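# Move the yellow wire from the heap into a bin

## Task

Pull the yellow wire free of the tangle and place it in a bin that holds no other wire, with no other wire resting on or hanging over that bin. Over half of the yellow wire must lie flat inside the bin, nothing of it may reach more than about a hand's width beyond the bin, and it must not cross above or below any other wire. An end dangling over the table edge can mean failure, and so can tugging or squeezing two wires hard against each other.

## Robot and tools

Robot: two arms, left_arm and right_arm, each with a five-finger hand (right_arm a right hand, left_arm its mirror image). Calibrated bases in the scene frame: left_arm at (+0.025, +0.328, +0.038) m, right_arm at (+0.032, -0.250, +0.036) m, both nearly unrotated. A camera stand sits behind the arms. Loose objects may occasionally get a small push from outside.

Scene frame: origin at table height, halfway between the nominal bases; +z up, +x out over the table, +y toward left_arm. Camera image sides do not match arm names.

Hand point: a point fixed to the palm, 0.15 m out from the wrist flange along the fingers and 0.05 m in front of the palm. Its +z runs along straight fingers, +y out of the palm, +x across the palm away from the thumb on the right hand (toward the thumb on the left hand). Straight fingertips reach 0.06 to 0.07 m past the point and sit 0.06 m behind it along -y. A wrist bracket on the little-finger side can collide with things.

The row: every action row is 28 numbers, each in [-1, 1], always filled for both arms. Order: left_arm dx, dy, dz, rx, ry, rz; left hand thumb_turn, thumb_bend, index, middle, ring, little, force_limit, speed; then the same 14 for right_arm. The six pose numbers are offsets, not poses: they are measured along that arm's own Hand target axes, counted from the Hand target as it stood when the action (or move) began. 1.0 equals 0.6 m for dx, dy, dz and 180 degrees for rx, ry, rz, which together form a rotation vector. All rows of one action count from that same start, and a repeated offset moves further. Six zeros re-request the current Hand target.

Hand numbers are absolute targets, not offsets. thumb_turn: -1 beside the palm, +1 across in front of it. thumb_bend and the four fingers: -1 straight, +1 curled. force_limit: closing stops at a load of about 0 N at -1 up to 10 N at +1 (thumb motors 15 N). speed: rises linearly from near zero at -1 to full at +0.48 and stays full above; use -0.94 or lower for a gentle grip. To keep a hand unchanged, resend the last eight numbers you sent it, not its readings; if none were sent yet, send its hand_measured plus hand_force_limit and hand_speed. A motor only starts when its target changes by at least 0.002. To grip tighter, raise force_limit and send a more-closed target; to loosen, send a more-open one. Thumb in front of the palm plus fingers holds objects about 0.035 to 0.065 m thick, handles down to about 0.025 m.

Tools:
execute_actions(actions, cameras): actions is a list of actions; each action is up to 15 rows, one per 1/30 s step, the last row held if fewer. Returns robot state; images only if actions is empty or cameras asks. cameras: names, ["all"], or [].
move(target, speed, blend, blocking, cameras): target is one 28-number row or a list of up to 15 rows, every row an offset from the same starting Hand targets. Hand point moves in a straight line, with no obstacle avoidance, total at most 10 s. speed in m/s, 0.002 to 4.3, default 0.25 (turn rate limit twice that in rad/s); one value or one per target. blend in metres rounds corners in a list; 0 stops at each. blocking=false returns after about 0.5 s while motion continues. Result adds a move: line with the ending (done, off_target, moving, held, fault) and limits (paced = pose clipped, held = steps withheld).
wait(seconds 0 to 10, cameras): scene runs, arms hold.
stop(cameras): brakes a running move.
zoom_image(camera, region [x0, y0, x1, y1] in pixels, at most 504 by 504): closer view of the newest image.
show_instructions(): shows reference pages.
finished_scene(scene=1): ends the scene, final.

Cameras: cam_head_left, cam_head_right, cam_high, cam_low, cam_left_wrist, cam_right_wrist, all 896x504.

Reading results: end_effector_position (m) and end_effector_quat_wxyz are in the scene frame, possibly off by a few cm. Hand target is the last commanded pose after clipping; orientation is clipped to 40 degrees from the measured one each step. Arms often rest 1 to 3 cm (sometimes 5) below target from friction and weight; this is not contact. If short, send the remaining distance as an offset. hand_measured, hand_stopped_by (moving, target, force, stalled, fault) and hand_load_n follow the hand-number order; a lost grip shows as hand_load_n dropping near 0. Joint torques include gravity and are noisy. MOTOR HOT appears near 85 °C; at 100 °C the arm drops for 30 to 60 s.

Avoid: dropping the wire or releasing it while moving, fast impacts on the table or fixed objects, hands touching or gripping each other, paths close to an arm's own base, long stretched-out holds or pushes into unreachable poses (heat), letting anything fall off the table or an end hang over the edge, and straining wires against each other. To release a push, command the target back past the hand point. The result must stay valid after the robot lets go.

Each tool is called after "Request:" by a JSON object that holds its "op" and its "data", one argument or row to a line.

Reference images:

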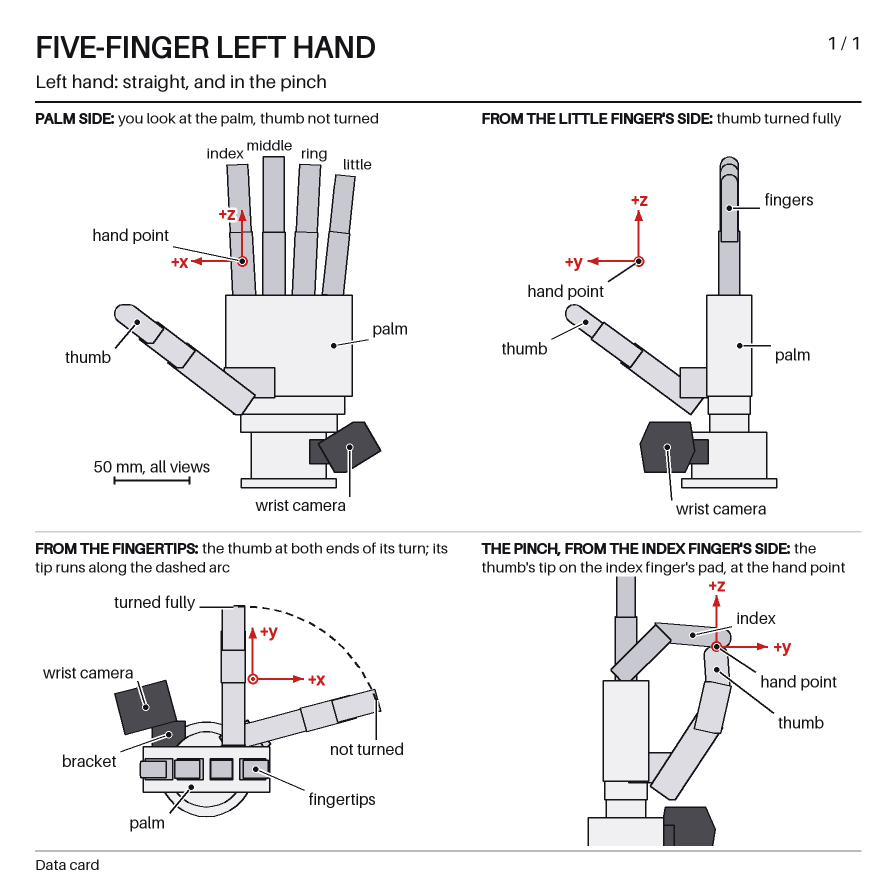

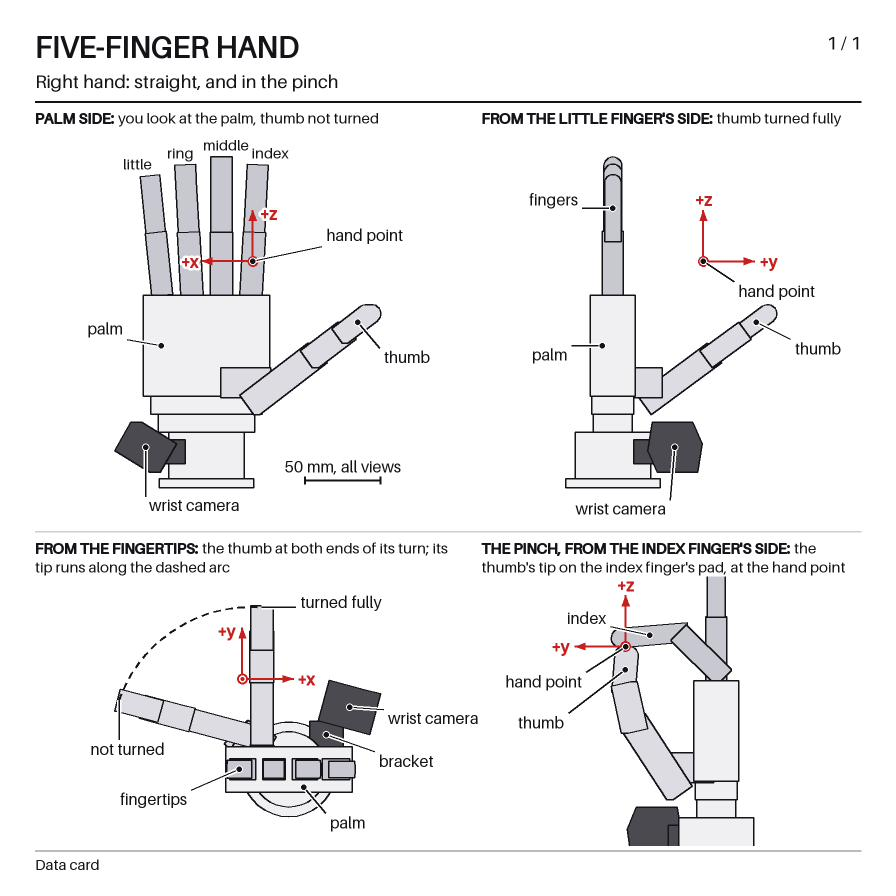

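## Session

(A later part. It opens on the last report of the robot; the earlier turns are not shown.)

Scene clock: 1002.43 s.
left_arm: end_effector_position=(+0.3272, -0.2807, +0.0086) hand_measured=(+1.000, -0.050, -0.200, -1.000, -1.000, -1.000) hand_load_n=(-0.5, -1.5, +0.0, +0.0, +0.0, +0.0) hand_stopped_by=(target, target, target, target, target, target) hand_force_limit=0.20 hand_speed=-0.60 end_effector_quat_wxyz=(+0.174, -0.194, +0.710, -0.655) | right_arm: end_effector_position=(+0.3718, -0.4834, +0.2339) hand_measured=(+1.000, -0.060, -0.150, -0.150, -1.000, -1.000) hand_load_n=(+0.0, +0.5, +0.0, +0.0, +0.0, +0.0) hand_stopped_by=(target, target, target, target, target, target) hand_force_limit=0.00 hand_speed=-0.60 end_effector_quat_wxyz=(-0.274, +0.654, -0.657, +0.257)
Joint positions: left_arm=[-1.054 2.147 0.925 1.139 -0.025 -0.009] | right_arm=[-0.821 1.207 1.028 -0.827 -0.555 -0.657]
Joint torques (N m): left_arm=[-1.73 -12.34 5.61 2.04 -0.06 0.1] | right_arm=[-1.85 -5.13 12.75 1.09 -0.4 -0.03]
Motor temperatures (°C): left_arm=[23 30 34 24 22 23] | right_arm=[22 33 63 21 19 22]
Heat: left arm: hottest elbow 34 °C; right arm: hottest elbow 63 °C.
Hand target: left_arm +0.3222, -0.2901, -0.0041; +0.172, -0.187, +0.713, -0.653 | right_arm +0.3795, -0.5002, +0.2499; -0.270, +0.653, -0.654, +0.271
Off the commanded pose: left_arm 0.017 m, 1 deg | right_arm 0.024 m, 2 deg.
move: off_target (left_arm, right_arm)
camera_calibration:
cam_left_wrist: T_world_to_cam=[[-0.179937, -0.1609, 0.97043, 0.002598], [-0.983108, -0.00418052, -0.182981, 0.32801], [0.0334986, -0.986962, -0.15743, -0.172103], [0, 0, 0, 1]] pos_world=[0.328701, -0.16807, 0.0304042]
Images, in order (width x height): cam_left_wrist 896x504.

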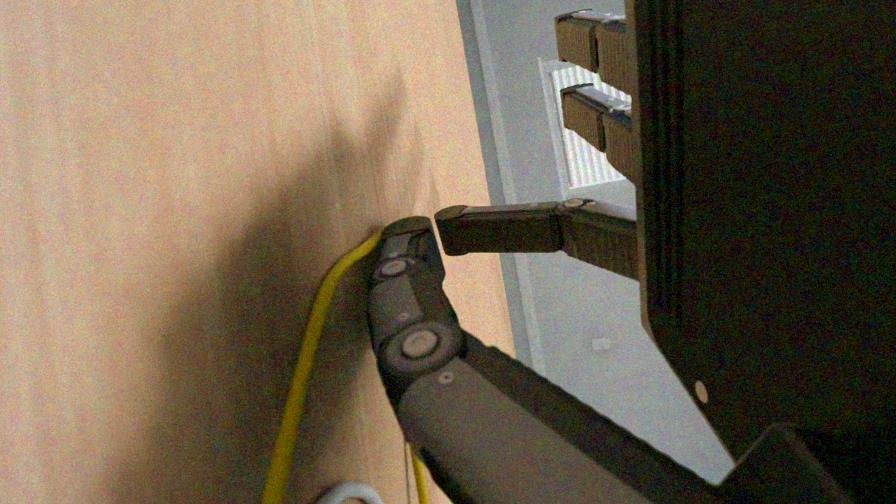

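Request:
{"op": "move", "data": {
  "target": [0,0,-0.004,0,0,0, 1.0,-0.05,0.45,-1.0,-1,-1,0.2,-0.88, 0,0,0,0,0,0, 1.0,-0.06,-0.15,-0.15,-1,-1,0,-0.6],
  "speed": 0.04,
  "cameras": ["cam_left_wrist"]
}}

Request:
{"op": "zoom_image", "data": {
  "camera": "cam_left_wrist",
  "region": [300, 150, 500, 350]
}}

Scene clock: 1011.63 s.
left_arm: end_effector_position=(+0.3282, -0.2824, +0.0104) hand_measured=(+1.000, -0.050, +0.244, -1.000, -1.000, -1.000) hand_load_n=(+0.0, +1.5, +8.5, +0.0, +0.0, +0.0) hand_stopped_by=(target, target, force, target, target, target) hand_force_limit=0.20 hand_speed=-0.88 end_effector_quat_wxyz=(+0.174, -0.193, +0.708, -0.656) | right_arm: end_effector_position=(+0.3718, -0.4834, +0.2339) hand_measured=(+1.000, -0.060, -0.150, -0.150, -1.000, -1.000) hand_load_n=(+0.0, +0.0, +0.0, +0.0, +0.0, +0.0) hand_stopped_by=(target, target, target, target, target, target) hand_force_limit=0.00 hand_speed=-0.60 end_effector_quat_wxyz=(-0.274, +0.654, -0.657, +0.257)
Joint positions: left_arm=[-1.054 2.147 0.93 1.139 -0.025 -0.009] | right_arm=[-0.821 1.207 1.028 -0.827 -0.555 -0.657]
Joint torques (N m): left_arm=[-1.79 -12.86 4.83 2.15 -0.07 0.1] | right_arm=[-1.85 -5.13 12.75 1.09 -0.4 -0.03]
Motor temperatures (°C): left_arm=[23 30 33 24 22 23] | right_arm=[22 33 63 21 19 22]
Heat: left arm: hottest elbow 33 °C; right arm: hottest elbow 63 °C.
Hand target: left_arm +0.3211, -0.2880, -0.0038; +0.172, -0.187, +0.713, -0.653 | right_arm +0.3795, -0.5002, +0.2499; -0.270, +0.653, -0.654, +0.271
Off the commanded pose: left_arm 0.017 m, 1 deg | right_arm 0.024 m, 2 deg.
move: off_target (left_arm, right_arm)
camera_calibration:
cam_left_wrist: T_world_to_cam=[[-0.182047, -0.15707, 0.970664, 0.00248594], [-0.982705, -0.00497014, -0.185109, 0.328949], [0.0338995, -0.987575, -0.153449, -0.173864], [0, 0, 0, 1]] pos_world=[0.329606, -0.169679, 0.0317993]
Images, in order (width x height): cam_left_wrist 896x504.

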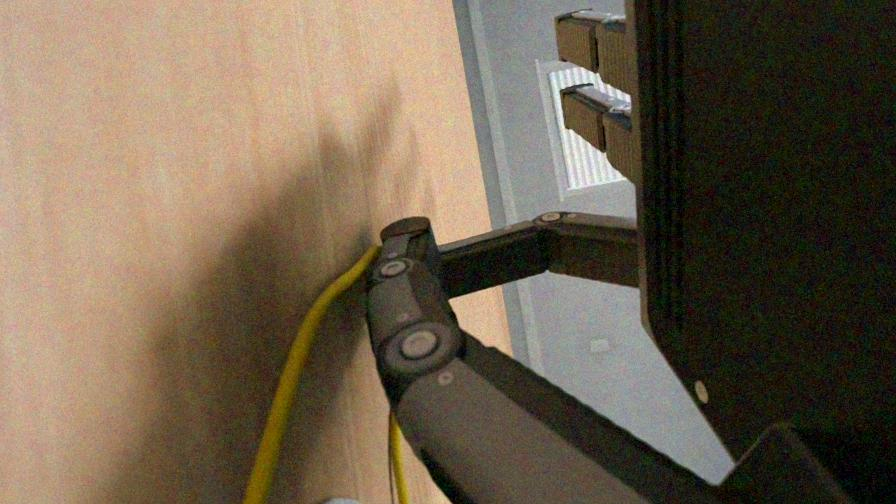

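Scaled by 2.520 from the camera's 896x504 image, which has a finer 1280x720 frame.

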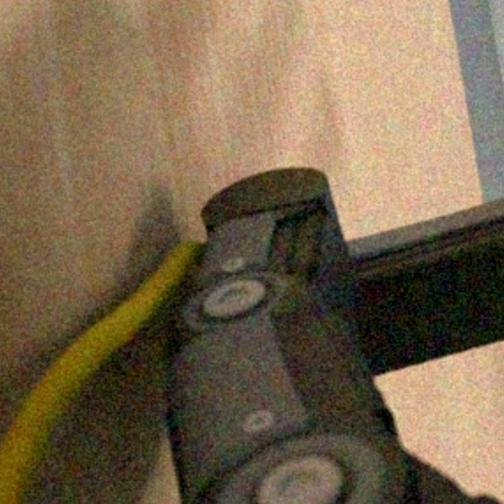

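Request:
{"op": "move", "data": {
  "target": [
    [0,-0.2491,-0.0218,0,0,0, 1.0,-0.05,0.0,-1.0,-1,-1,0.2,-0.6, 0,0,0,0,0,0, 1.0,-0.06,-0.15,-0.15,-1,-1,0,-0.6],
    [-0.2077,-0.1462,-0.506,-0.1347,-0.1848,-0.0583, 1.0,-0.3,-0.3,-1.0,-1,-1,0.2,-0.6, -0.0833,0.1532,-0.1532,0,0,0, 1.0,-0.06,-0.15,-0.15,-1,-1,0,-0.6]
  ],
  "speed": [0.15,0.25],
  "blend": [0.03,0],
  "cameras": ["cam_left_wrist","cam_head_left","cam_right_wrist"]
}}

Request:
{"op": "zoom_image", "data": {
  "camera": "cam_left_wrist",
  "region": [0, 100, 400, 500]
}}

Request:
{"op": "zoom_image", "data": {
  "camera": "cam_head_left",
  "region": [480, 215, 660, 315]
}}

Scene clock: 1080.03 s.
left_arm: end_effector_position=(+0.2818, +0.0247, +0.1090) hand_measured=(+1.000, -0.300, -0.300, -1.000, -1.000, -1.000) hand_load_n=(+0.0, +0.0, +0.0, +0.0, +0.0, +0.0) hand_stopped_by=(target, target, target, target, target, target) hand_force_limit=0.20 hand_speed=-0.60 end_effector_quat_wxyz=(+0.265, -0.449, +0.739, -0.426) | right_arm: end_effector_position=(+0.2550, -0.4505, +0.2511) hand_measured=(+1.000, -0.060, -0.150, -0.150, -1.000, -1.000) hand_load_n=(+0.0, +0.0, +0.0, +0.0, +0.0, +0.0) hand_stopped_by=(target, target, target, target, target, target) hand_force_limit=0.00 hand_speed=-0.60 end_effector_quat_wxyz=(-0.271, +0.656, -0.650, +0.271)
Joint positions: left_arm=[-0.951 1.059 0.399 0.082 -0.428 -0.253] | right_arm=[-1.059 0.933 0.897 -1.086 -0.671 -0.915]
Joint torques (N m): left_arm=[1.03 -4.89 6.71 1.17 -0.14 -0.1] | right_arm=[-2.14 -3.19 8.24 0.91 -0.7 -0.03]
Motor temperatures (°C): left_arm=[23 30 32 24 22 23] | right_arm=[22 33 63 21 20 22]
Heat: left arm: hottest elbow 32 °C; right arm: hottest elbow 63 °C.
Hand target: left_arm +0.2846, +0.0300, +0.1098; +0.265, -0.459, +0.734, -0.424 | right_arm +0.2496, -0.4501, +0.2501; -0.270, +0.653, -0.654, +0.271
Off the commanded pose: left_arm 0.006 m, 1 deg | right_arm 0.006 m, 1 deg.
move: done
camera_calibration:
cam_left_wrist: T_world_to_cam=[[0.290111, -0.430144, 0.854876, -0.167095], [-0.854394, -0.518822, 0.0288938, 0.256389], [0.4311, -0.738783, -0.518028, 0.0678159], [0, 0, 0, 1]] pos_world=[0.238297, 0.111246, 0.170568]
cam_right_wrist: T_world_to_cam=[[-0.704878, -0.283858, -0.650055, 0.210148], [-0.537628, 0.811613, 0.228564, 0.443288], [0.462713, 0.510597, -0.724698, 0.408046], [0, 0, 0, 1]] pos_world=[0.197645, -0.508473, 0.330999]
Images, in order (width x height): cam_head_left 896x504, cam_left_wrist 896x504, cam_right_wrist 896x504.

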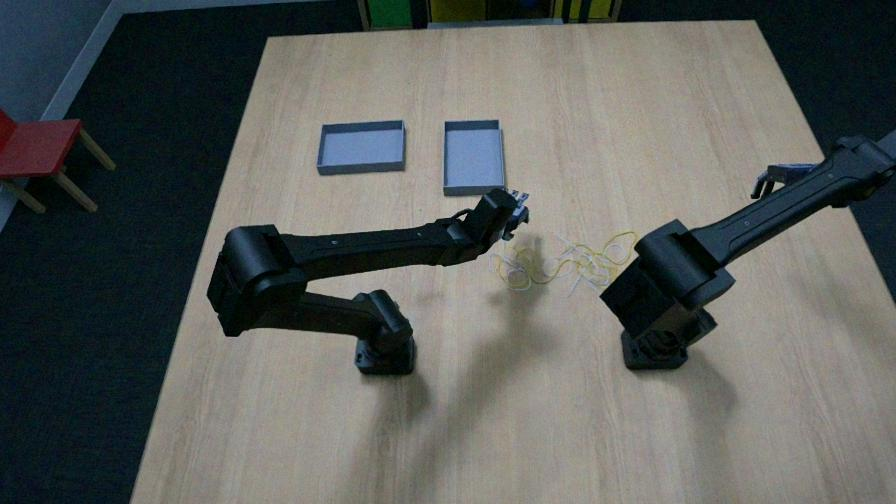

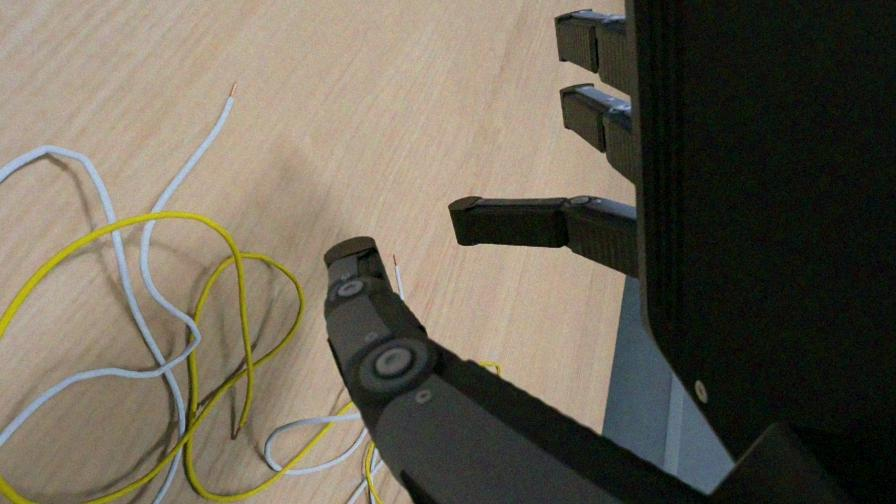

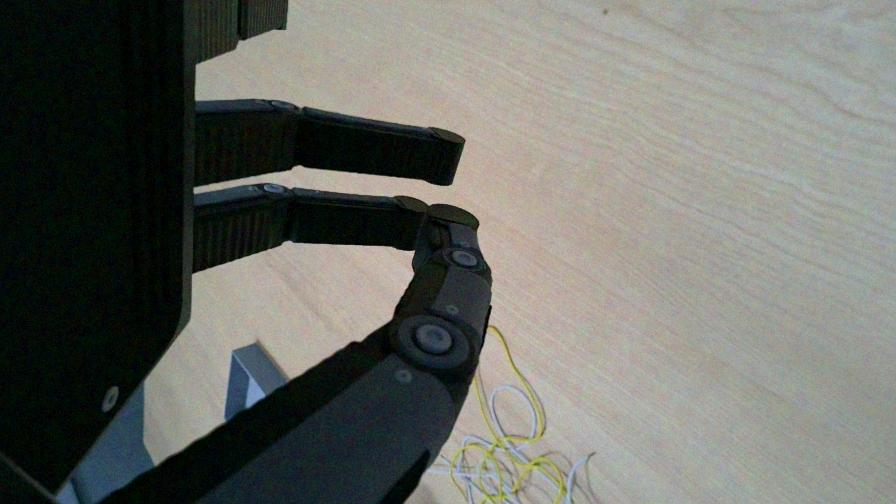

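Scaled by 1.260 from the camera's 896x504 image, which has a finer 1280x720 frame.

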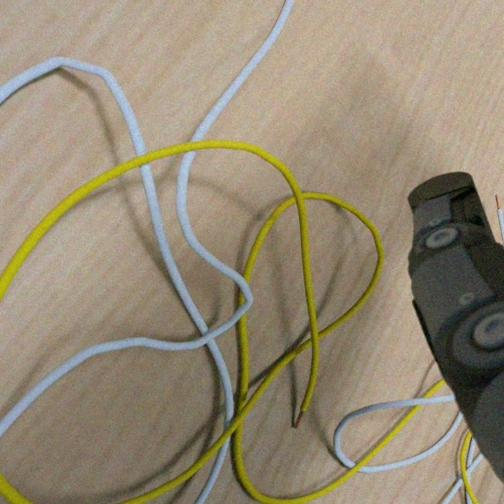

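Scaled by 2.800 from the camera's 896x504 image, which has a finer 1280x720 frame.

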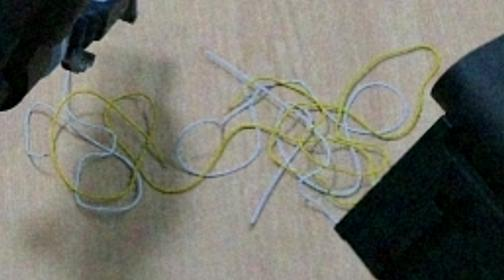

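Request:
{"op": "move", "data": {
  "target": [-0.0123,0.1042,0.0455,0,0,0, 1.0,-0.05,-0.02,-1.0,-1,-1,0.2,-0.6, 0,0,0,0,0,0, 1.0,-0.06,-0.15,-0.15,-1,-1,0,-0.6],
  "speed": 0.1,
  "cameras": ["cam_left_wrist"]
}}

Request:
{"op": "zoom_image", "data": {
  "camera": "cam_left_wrist",
  "region": [150, 100, 500, 450]
}}

Scene clock: 1113.07 s.
left_arm: end_effector_position=(+0.2772, +0.0363, +0.0456) hand_measured=(+1.000, -0.050, -0.020, -1.000, -1.000, -1.000) hand_load_n=(+0.0, +0.0, +0.0, +0.0, +0.0, +0.0) hand_stopped_by=(target, target, target, target, target, target) hand_force_limit=0.20 hand_speed=-0.60 end_effector_quat_wxyz=(+0.264, -0.452, +0.739, -0.424) | right_arm: end_effector_position=(+0.2550, -0.4505, +0.2511) hand_measured=(+1.000, -0.060, -0.150, -0.150, -1.000, -1.000) hand_load_n=(+0.0, +0.0, +0.0, +0.0, +0.0, +0.0) hand_stopped_by=(target, target, target, target, target, target) hand_force_limit=0.00 hand_speed=-0.60 end_effector_quat_wxyz=(-0.271, +0.656, -0.650, +0.271)
Joint positions: left_arm=[-0.939 1.256 0.289 0.387 -0.42 -0.253] | right_arm=[-1.059 0.933 0.897 -1.086 -0.671 -0.915]
Joint torques (N m): left_arm=[0.91 -3.49 4.86 2.29 -0.06 -0.03] | right_arm=[-2.2 -3.25 8.25 0.9 -0.69 -0.03]
Motor temperatures (°C): left_arm=[23 27 35 24 22 23] | right_arm=[22 32 52 21 20 22]
Heat: left arm: hottest elbow 35 °C; right arm: hottest elbow 52 °C.
Hand target: left_arm +0.2809, +0.0400, +0.0420; +0.265, -0.459, +0.734, -0.424 | right_arm +0.2496, -0.4501, +0.2501; -0.270, +0.653, -0.654, +0.271
Off the commanded pose: left_arm 0.006 m, 1 deg | right_arm 0.005 m, 1 deg.
move: done
camera_calibration:
cam_left_wrist: T_world_to_cam=[[0.296499, -0.428488, 0.853514, -0.10839], [-0.851933, -0.522571, 0.0336042, 0.259565], [0.431623, -0.7371, -0.519985, 0.0453656], [0, 0, 0, 1]] pos_world=[0.233689, 0.122637, 0.107379]
Images, in order (width x height): cam_left_wrist 896x504.

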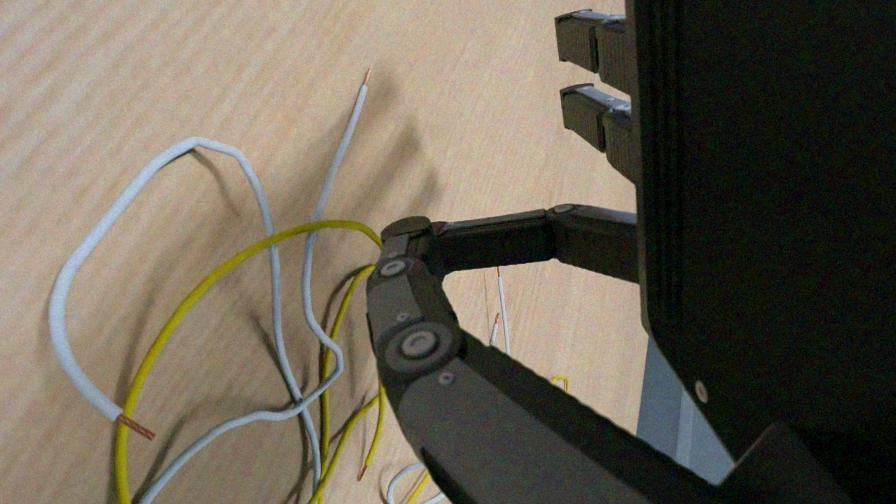

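Scaled by 1.440 from the camera's 896x504 image, which has a finer 1280x720 frame.

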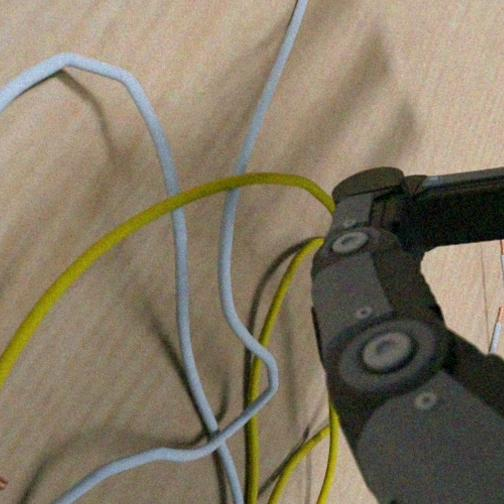

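Request:
{"op": "move", "data": {
  "target": [
    [-0.0105,-0.0037,0.0065,0,0,0, 1.0,-0.05,-0.15,-1.0,-1,-1,0.2,-0.6, 0,0,0,0,0,0, 1.0,-0.06,-0.15,-0.15,-1,-1,0,-0.6],
    [-0.0105,0.0361,0.0295,0,0,0, 1.0,-0.05,-0.15,-1.0,-1,-1,0.2,-0.6, 0,0,0,0,0,0, 1.0,-0.06,-0.15,-0.15,-1,-1,0,-0.6]
  ],
  "speed": 0.06,
  "cameras": ["cam_left_wrist"]
}}

Request:
{"op": "zoom_image", "data": {
  "camera": "cam_left_wrist",
  "region": [250, 100, 500, 350]
}}

Scene clock: 1135.03 s.
left_arm: end_effector_position=(+0.2845, +0.0380, +0.0189) hand_measured=(+1.000, -0.050, -0.150, -1.000, -1.000, -1.000) hand_load_n=(+0.0, +0.0, +0.0, +0.0, +0.0, +0.0) hand_stopped_by=(target, target, target, target, target, target) hand_force_limit=0.20 hand_speed=-0.60 end_effector_quat_wxyz=(+0.261, -0.459, +0.734, -0.428) | right_arm: end_effector_position=(+0.2550, -0.4505, +0.2511) hand_measured=(+1.000, -0.060, -0.150, -0.150, -1.000, -1.000) hand_load_n=(+0.0, +0.0, +0.0, +0.0, +0.0, +0.0) hand_stopped_by=(target, target, target, target, target, target) hand_force_limit=0.00 hand_speed=-0.60 end_effector_quat_wxyz=(-0.271, +0.656, -0.650, +0.271)
Joint positions: left_arm=[-0.908 1.403 0.27 0.563 -0.394 -0.253] | right_arm=[-1.059 0.933 0.897 -1.086 -0.671 -0.915]
Joint torques (N m): left_arm=[0.97 -4.07 3.85 2.35 -0.05 0.16] | right_arm=[-2.2 -3.25 8.24 0.88 -0.69 -0.03]
Heat: left arm: hottest elbow 34 °C; right arm: hottest elbow 49 °C.
Hand target: left_arm +0.2879, +0.0436, +0.0146; +0.265, -0.459, +0.734, -0.424 | right_arm +0.2496, -0.4501, +0.2501; -0.270, +0.653, -0.654, +0.271
Off the commanded pose: left_arm 0.008 m, 1 deg | right_arm 0.005 m, 1 deg.
move: done
camera_calibration:
cam_left_wrist: T_world_to_cam=[[0.305083, -0.412956, 0.858133, -0.0901601], [-0.846942, -0.529673, 0.0462126, 0.266179], [0.435446, -0.740888, -0.511344, 0.0283971], [0, 0, 0, 1]] pos_world=[0.240579, 0.124795, 0.0795892]
Images, in order (width x height): cam_left_wrist 896x504.

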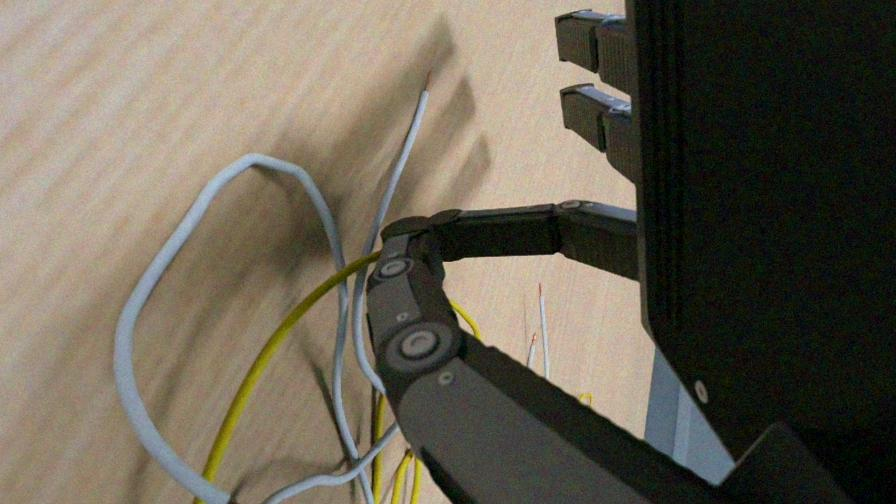

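Scaled by 2.016 from the camera's 896x504 image, which has a finer 1280x720 frame.

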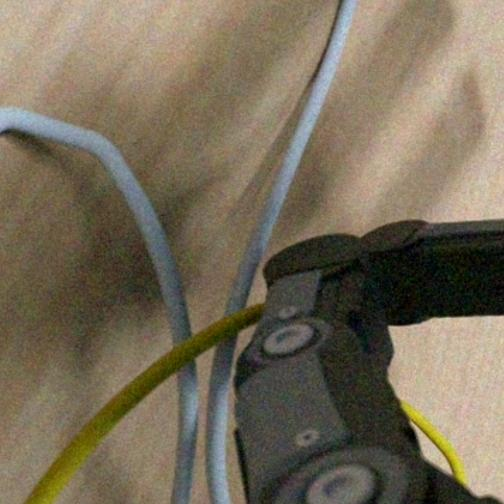

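Request:
{"op": "move", "data": {
  "target": [0,0,0,0,0,0, 1.0,-0.05,0.45,-1.0,-1,-1,0.2,-0.88, 0,0,0,0,0,0, 1.0,-0.06,-0.15,-0.15,-1,-1,0,-0.6],
  "speed": 0.04,
  "cameras": ["cam_left_wrist"]
}}

Request:
{"op": "zoom_image", "data": {
  "camera": "cam_left_wrist",
  "region": [250, 100, 500, 350]
}}

Scene clock: 1149.40 s.
left_arm: end_effector_position=(+0.2845, +0.0380, +0.0189) hand_measured=(+1.000, -0.050, +0.238, -1.000, -1.000, -1.000) hand_load_n=(-1.5, +1.5, +7.0, +0.0, +0.0, +0.0) hand_stopped_by=(target, target, force, target, target, target) hand_force_limit=0.20 hand_speed=-0.88 end_effector_quat_wxyz=(+0.261, -0.458, +0.734, -0.428) | right_arm: end_effector_position=(+0.2550, -0.4505, +0.2511) hand_measured=(+1.000, -0.060, -0.150, -0.150, -1.000, -1.000) hand_load_n=(+0.5, +0.0, -0.5, +0.0, +0.0, +0.5) hand_stopped_by=(target, target, target, target, target, target) hand_force_limit=0.00 hand_speed=-0.60 end_effector_quat_wxyz=(-0.271, +0.656, -0.650, +0.271)
Joint positions: left_arm=[-0.908 1.403 0.27 0.563 -0.394 -0.252] | right_arm=[-1.059 0.933 0.897 -1.086 -0.671 -0.915]
Joint torques (N m): left_arm=[0.97 -4.31 3.84 2.29 -0.06 0.15] | right_arm=[-2.14 -3.25 8.25 0.91 -0.7 -0.03]
Heat: left arm: hottest elbow 33 °C; right arm: hottest elbow 48 °C.
Hand target: left_arm +0.2879, +0.0436, +0.0146; +0.265, -0.459, +0.734, -0.424 | right_arm +0.2496, -0.4501, +0.2501; -0.270, +0.653, -0.654, +0.271
Off the commanded pose: left_arm 0.008 m, 1 deg | right_arm 0.005 m, 1 deg.
move: done
camera_calibration:
cam_left_wrist: T_world_to_cam=[[0.304894, -0.413246, 0.858061, -0.0900722], [-0.847206, -0.529257, 0.0461442, 0.266197], [0.435066, -0.741023, -0.511471, 0.0285164], [0, 0, 0, 1]] pos_world=[0.240579, 0.124796, 0.0795893]
Images, in order (width x height): cam_left_wrist 896x504.

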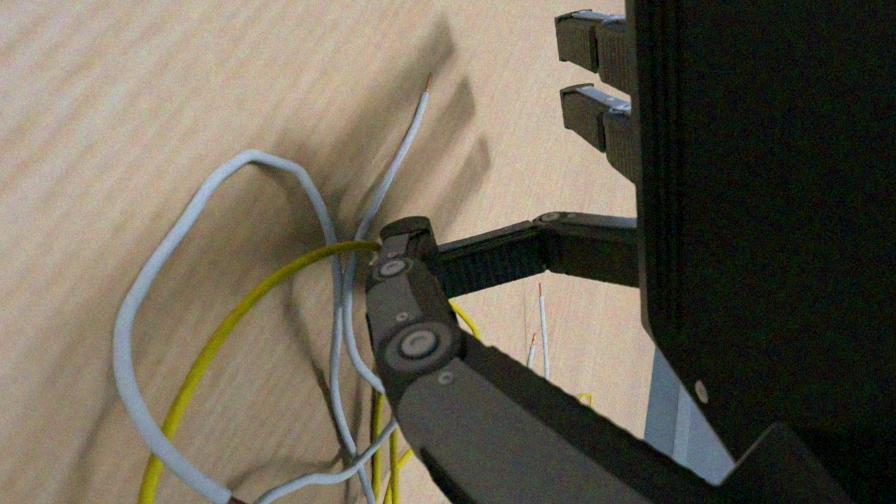

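Scaled by 2.016 from the camera's 896x504 image, which has a finer 1280x720 frame.

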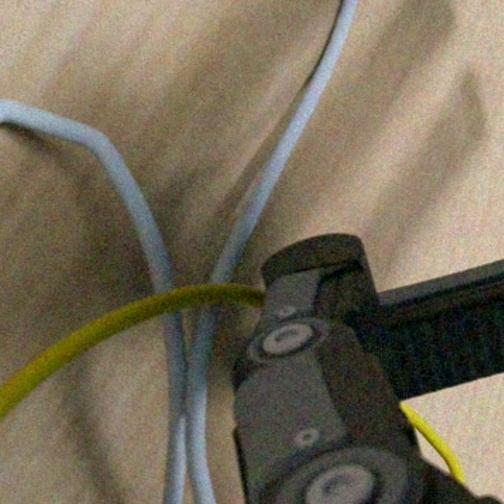

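Request:
{"op": "move", "data": {
  "target": [0,-0.0722,-0.0417,0,0,0, 1.0,-0.05,0.45,-1.0,-1,-1,0.2,-0.88, 0,0,0,0,0,0, 1.0,-0.06,-0.15,-0.15,-1,-1,0,-0.6],
  "speed": 0.06,
  "cameras": ["cam_left_wrist"]
}}

Request:
{"op": "zoom_image", "data": {
  "camera": "cam_left_wrist",
  "region": [200, 100, 550, 450]
}}

Scene clock: 1156.00 s.
left_arm: end_effector_position=(+0.2728, +0.0536, +0.0475) hand_measured=(+1.000, -0.050, +0.238, -1.000, -1.000, -1.000) hand_load_n=(-1.5, +2.0, +7.0, +0.0, +0.0, +0.0) hand_stopped_by=(target, target, force, target, target, target) hand_force_limit=0.20 hand_speed=-0.88 end_effector_quat_wxyz=(+0.259, -0.459, +0.743, -0.412) | right_arm: end_effector_position=(+0.2550, -0.4505, +0.2511) hand_measured=(+1.000, -0.060, -0.150, -0.150, -1.000, -1.000) hand_load_n=(+0.0, +0.0, +0.0, +0.0, +0.0, +0.0) hand_stopped_by=(target, target, target, target, target, target) hand_force_limit=0.00 hand_speed=-0.60 end_effector_quat_wxyz=(-0.271, +0.656, -0.650, +0.271)
Joint positions: left_arm=[-0.908 1.181 0.27 0.305 -0.394 -0.251] | right_arm=[-1.059 0.933 0.897 -1.086 -0.671 -0.915]
Joint torques (N m): left_arm=[0.97 -5.01 8.34 1.13 -0.08 0.14] | right_arm=[-2.14 -3.19 8.25 0.91 -0.7 -0.03]
Motor temperatures (°C): left_arm=[23 26 33 24 22 23] | right_arm=[22 32 47 21 20 22]
Heat: left arm: hottest elbow 33 °C; right arm: hottest elbow 47 °C.
Hand target: left_arm +0.2878, +0.0436, +0.0645; +0.265, -0.459, +0.734, -0.424 | right_arm +0.2496, -0.4501, +0.2501; -0.270, +0.653, -0.654, +0.271
Off the commanded pose: left_arm 0.025 m, 2 deg | right_arm 0.005 m, 1 deg.
move: off_target (left_arm)
camera_calibration:
cam_left_wrist: T_world_to_cam=[[0.32235, -0.438267, 0.839055, -0.107129], [-0.84655, -0.530109, 0.048336, 0.263016], [0.423607, -0.725883, -0.541896, 0.0635981], [0, 0, 0, 1]] pos_world=[0.230248, 0.138641, 0.111637]
Images, in order (width x height): cam_left_wrist 896x504.

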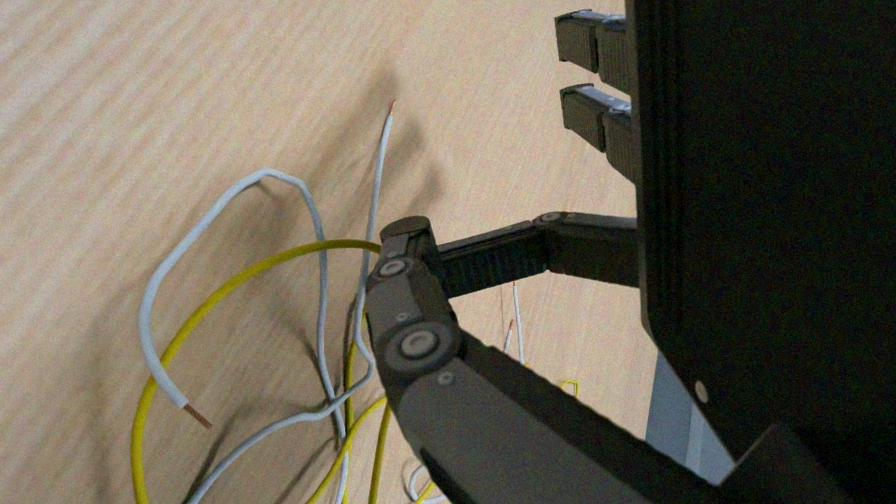

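Scaled by 1.440 from the camera's 896x504 image, which has a finer 1280x720 frame.

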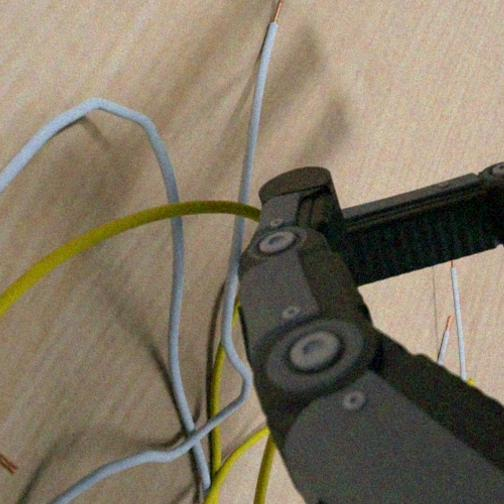

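Request:
{"op": "move", "data": {
  "target": [0.026,-0.2668,-0.1562,0,0,0, 1.0,-0.05,0.45,-1.0,-1,-1,0.2,-0.88, 0,0,0,0,0,0, 1.0,-0.06,-0.15,-0.15,-1,-1,0,-0.6],
  "speed": 0.08,
  "cameras": ["cam_left_wrist","cam_head_left","cam_high","cam_low"]
}}

Request:
{"op": "zoom_image", "data": {
  "camera": "cam_high",
  "region": [320, 60, 560, 220]
}}

Request:
{"op": "zoom_image", "data": {
  "camera": "cam_low",
  "region": [380, 140, 580, 290]
}}

Scene clock: 1174.77 s.
left_arm: end_effector_position=(+0.2785, +0.0429, +0.2216) hand_measured=(+1.000, -0.050, +0.238, -1.000, -1.000, -1.000) hand_load_n=(-1.5, +1.5, +6.5, +0.0, +0.0, +0.0) hand_stopped_by=(target, target, force, target, target, target) hand_force_limit=0.20 hand_speed=-0.88 end_effector_quat_wxyz=(+0.268, -0.461, +0.744, -0.402) | right_arm: end_effector_position=(+0.2550, -0.4505, +0.2511) hand_measured=(+1.000, -0.060, -0.150, -0.150, -1.000, -1.000) hand_load_n=(+0.0, +0.0, +0.0, +0.0, +0.0, +0.0) hand_stopped_by=(target, target, target, target, target, target) hand_force_limit=0.00 hand_speed=-0.60 end_effector_quat_wxyz=(-0.271, +0.656, -0.650, +0.271)
Joint positions: left_arm=[-0.932 0.829 0.635 -0.433 -0.433 -0.261] | right_arm=[-1.059 0.933 0.897 -1.086 -0.671 -0.915]
Joint torques (N m): left_arm=[-1.85 -3.08 11.59 1.1 -0.4 -0.08] | right_arm=[-2.2 -3.19 8.25 0.9 -0.69 -0.03]
Heat: left arm: hottest elbow 35 °C; right arm: hottest elbow 46 °C.
Hand target: left_arm +0.2800, +0.0301, +0.2500; +0.265, -0.459, +0.734, -0.424 | right_arm +0.2496, -0.4501, +0.2501; -0.270, +0.653, -0.654, +0.271
Off the commanded pose: left_arm 0.031 m, 3 deg | right_arm 0.005 m, 1 deg.
move: off_target (left_arm)
camera_calibration:
cam_left_wrist: T_world_to_cam=[[0.326814, -0.452432, 0.829758, -0.258291], [-0.839345, -0.542484, 0.0347972, 0.255269], [0.434387, -0.707826, -0.557038, 0.147387], [0, 0, 0, 1]] pos_world=[0.234649, 0.125944, 0.287536]
Images, in order (width x height): cam_head_left 896x504, cam_high 896x504, cam_low 896x504, cam_left_wrist 896x504.

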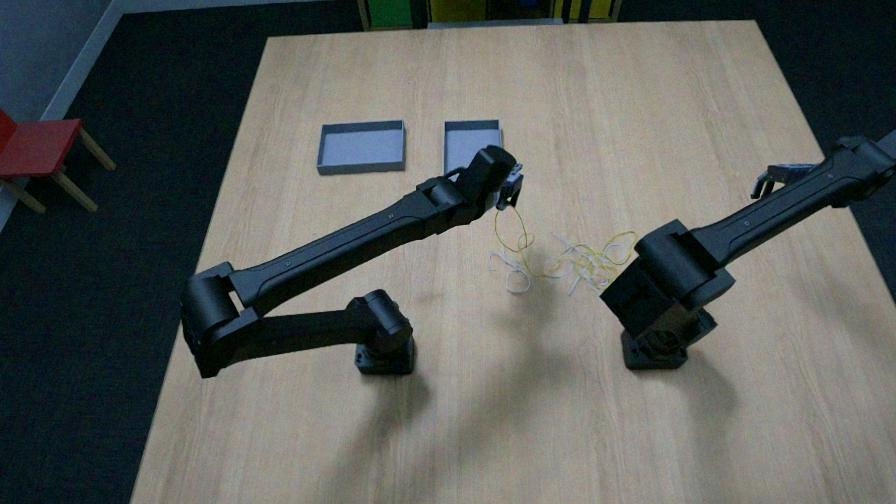

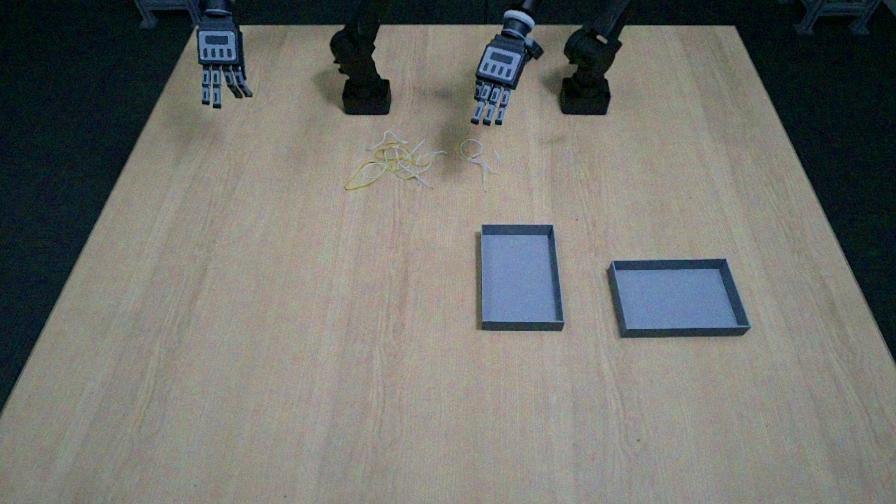

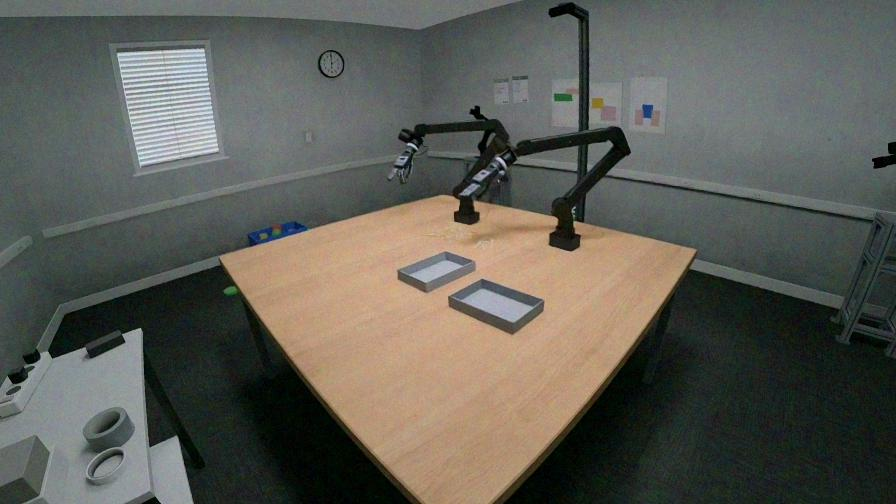

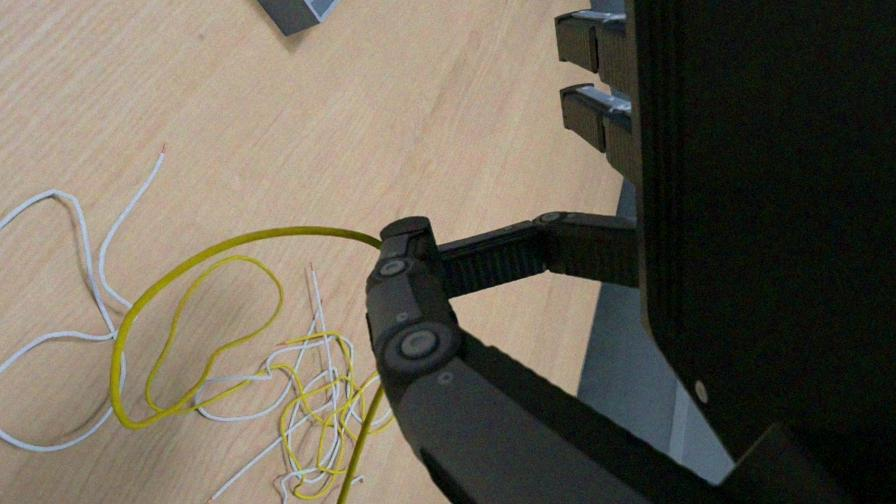

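Scaled by 2.100 from the camera's 896x504 image, which has a finer 1280x720 frame.

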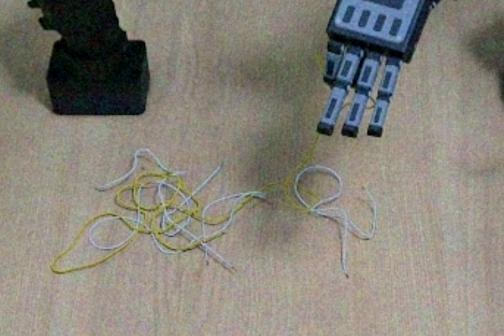

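Scaled by 2.520 from the camera's 896x504 image, which has a finer 1280x720 frame.

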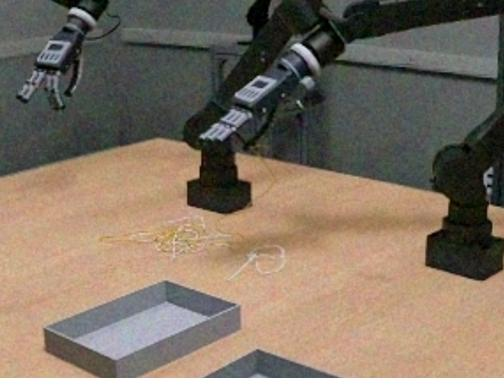

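Request:
{"op": "move", "data": {
  "target": [0.0675,-0.1702,-0.0387,0.0833,0,0, 1.0,-0.05,0.45,-1.0,-1,-1,0.2,-0.88, 0,0,0,0,0,0, 1.0,-0.06,-0.15,-0.15,-1,-1,0,-0.6],
  "speed": 0.08,
  "cameras": ["cam_left_wrist","cam_head_left","cam_high","cam_low"]
}}

Request:
{"op": "zoom_image", "data": {
  "camera": "cam_high",
  "region": [320, 30, 560, 220]
}}

Request:
{"op": "zoom_image", "data": {
  "camera": "cam_low",
  "region": [380, 120, 580, 270]
}}

Scene clock: 1190.17 s.
left_arm: end_effector_position=(+0.2876, -0.0043, +0.3201) hand_measured=(+1.000, -0.050, +0.238, -1.000, -1.000, -1.000) hand_load_n=(-1.5, +2.0, +7.0, +0.0, +0.0, +0.0) hand_stopped_by=(target, target, force, target, target, target) hand_force_limit=0.20 hand_speed=-0.88 end_effector_quat_wxyz=(+0.324, -0.428, +0.685, -0.493) | right_arm: end_effector_position=(+0.2550, -0.4505, +0.2511) hand_measured=(+1.000, -0.060, -0.150, -0.150, -1.000, -1.000) hand_load_n=(+0.0, +0.5, +0.0, +0.0, +0.0, +0.0) hand_stopped_by=(target, target, target, target, target, target) hand_force_limit=0.00 hand_speed=-0.60 end_effector_quat_wxyz=(-0.271, +0.656, -0.650, +0.271)
Joint positions: left_arm=[-1.069 0.832 0.755 -0.306 -0.618 -0.206] | right_arm=[-1.059 0.933 0.897 -1.086 -0.671 -0.915]
Joint torques (N m): left_arm=[-1.61 -1.73 11.95 2.36 -0.36 0.16] | right_arm=[-2.2 -3.19 8.25 0.9 -0.69 -0.03]
Motor temperatures (°C): left_arm=[23 25 40 24 22 23] | right_arm=[22 32 46 21 20 22]
Heat: left arm: hottest elbow 40 °C; right arm: hottest elbow 46 °C.
Hand target: left_arm +0.2902, -0.0200, +0.3501; +0.323, -0.421, +0.673, -0.516 | right_arm +0.2496, -0.4501, +0.2501; -0.270, +0.653, -0.654, +0.271
Off the commanded pose: left_arm 0.034 m, 3 deg | right_arm 0.005 m, 1 deg.
move: off_target (left_arm)
camera_calibration:
cam_left_wrist: T_world_to_cam=[[0.1293, -0.351588, 0.927183, -0.338324], [-0.831552, -0.547814, -0.091768, 0.272134], [0.540188, -0.759135, -0.363196, 0.0722119], [0, 0, 0, 1]] pos_world=[0.23103, 0.0849466, 0.364888]
Images, in order (width x height): cam_head_left 896x504, cam_high 896x504, cam_low 896x504, cam_left_wrist 896x504.

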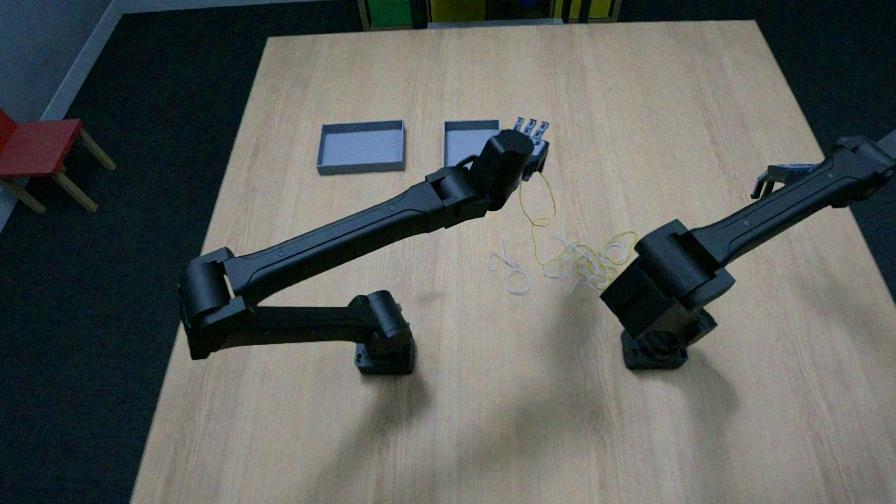

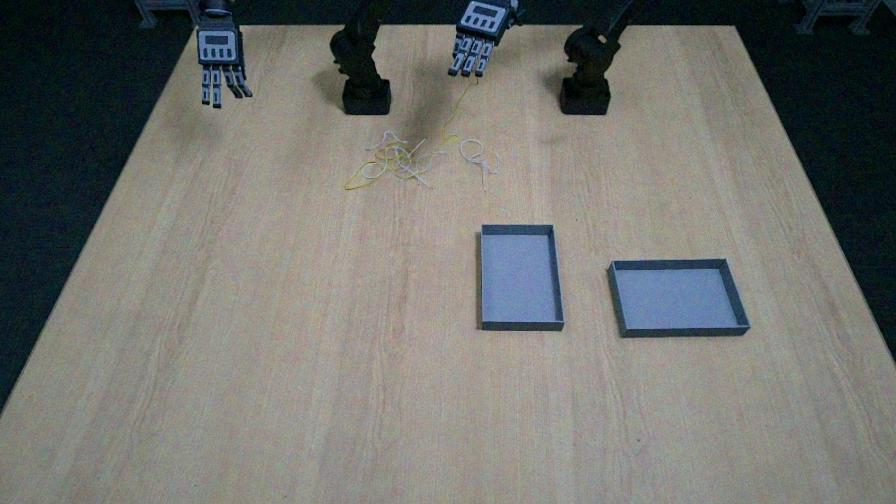

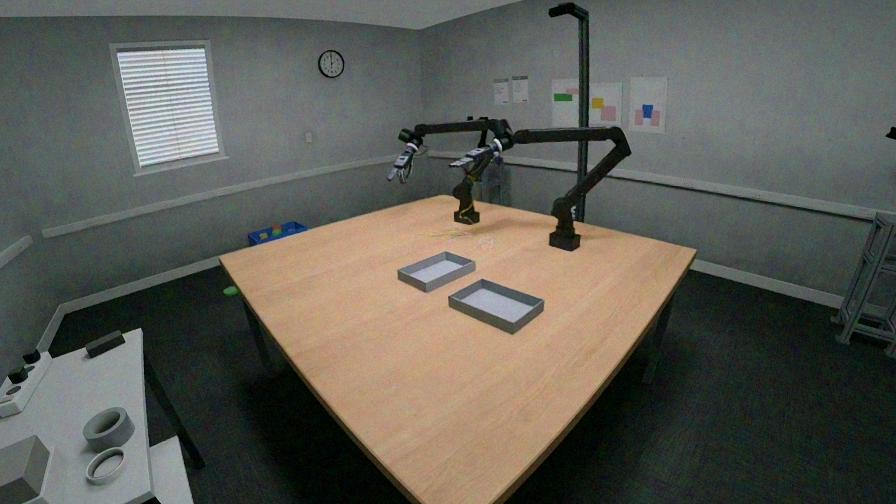

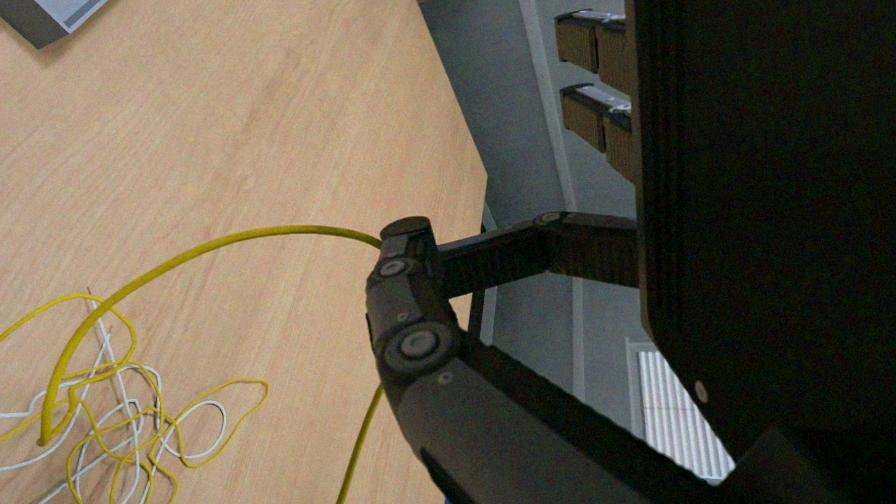

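Scaled by 2.100 from the camera's 896x504 image, which has a finer 1280x720 frame.

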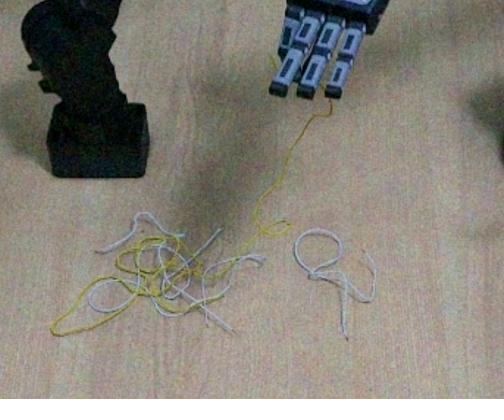

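Scaled by 2.520 from the camera's 896x504 image, which has a finer 1280x720 frame.

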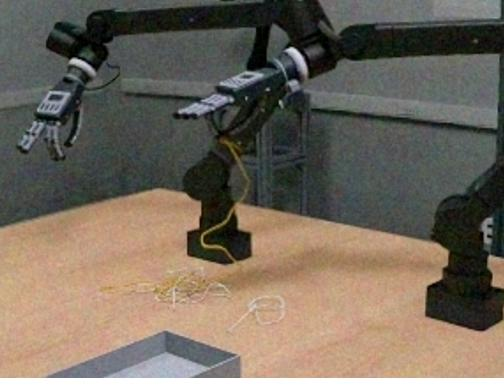

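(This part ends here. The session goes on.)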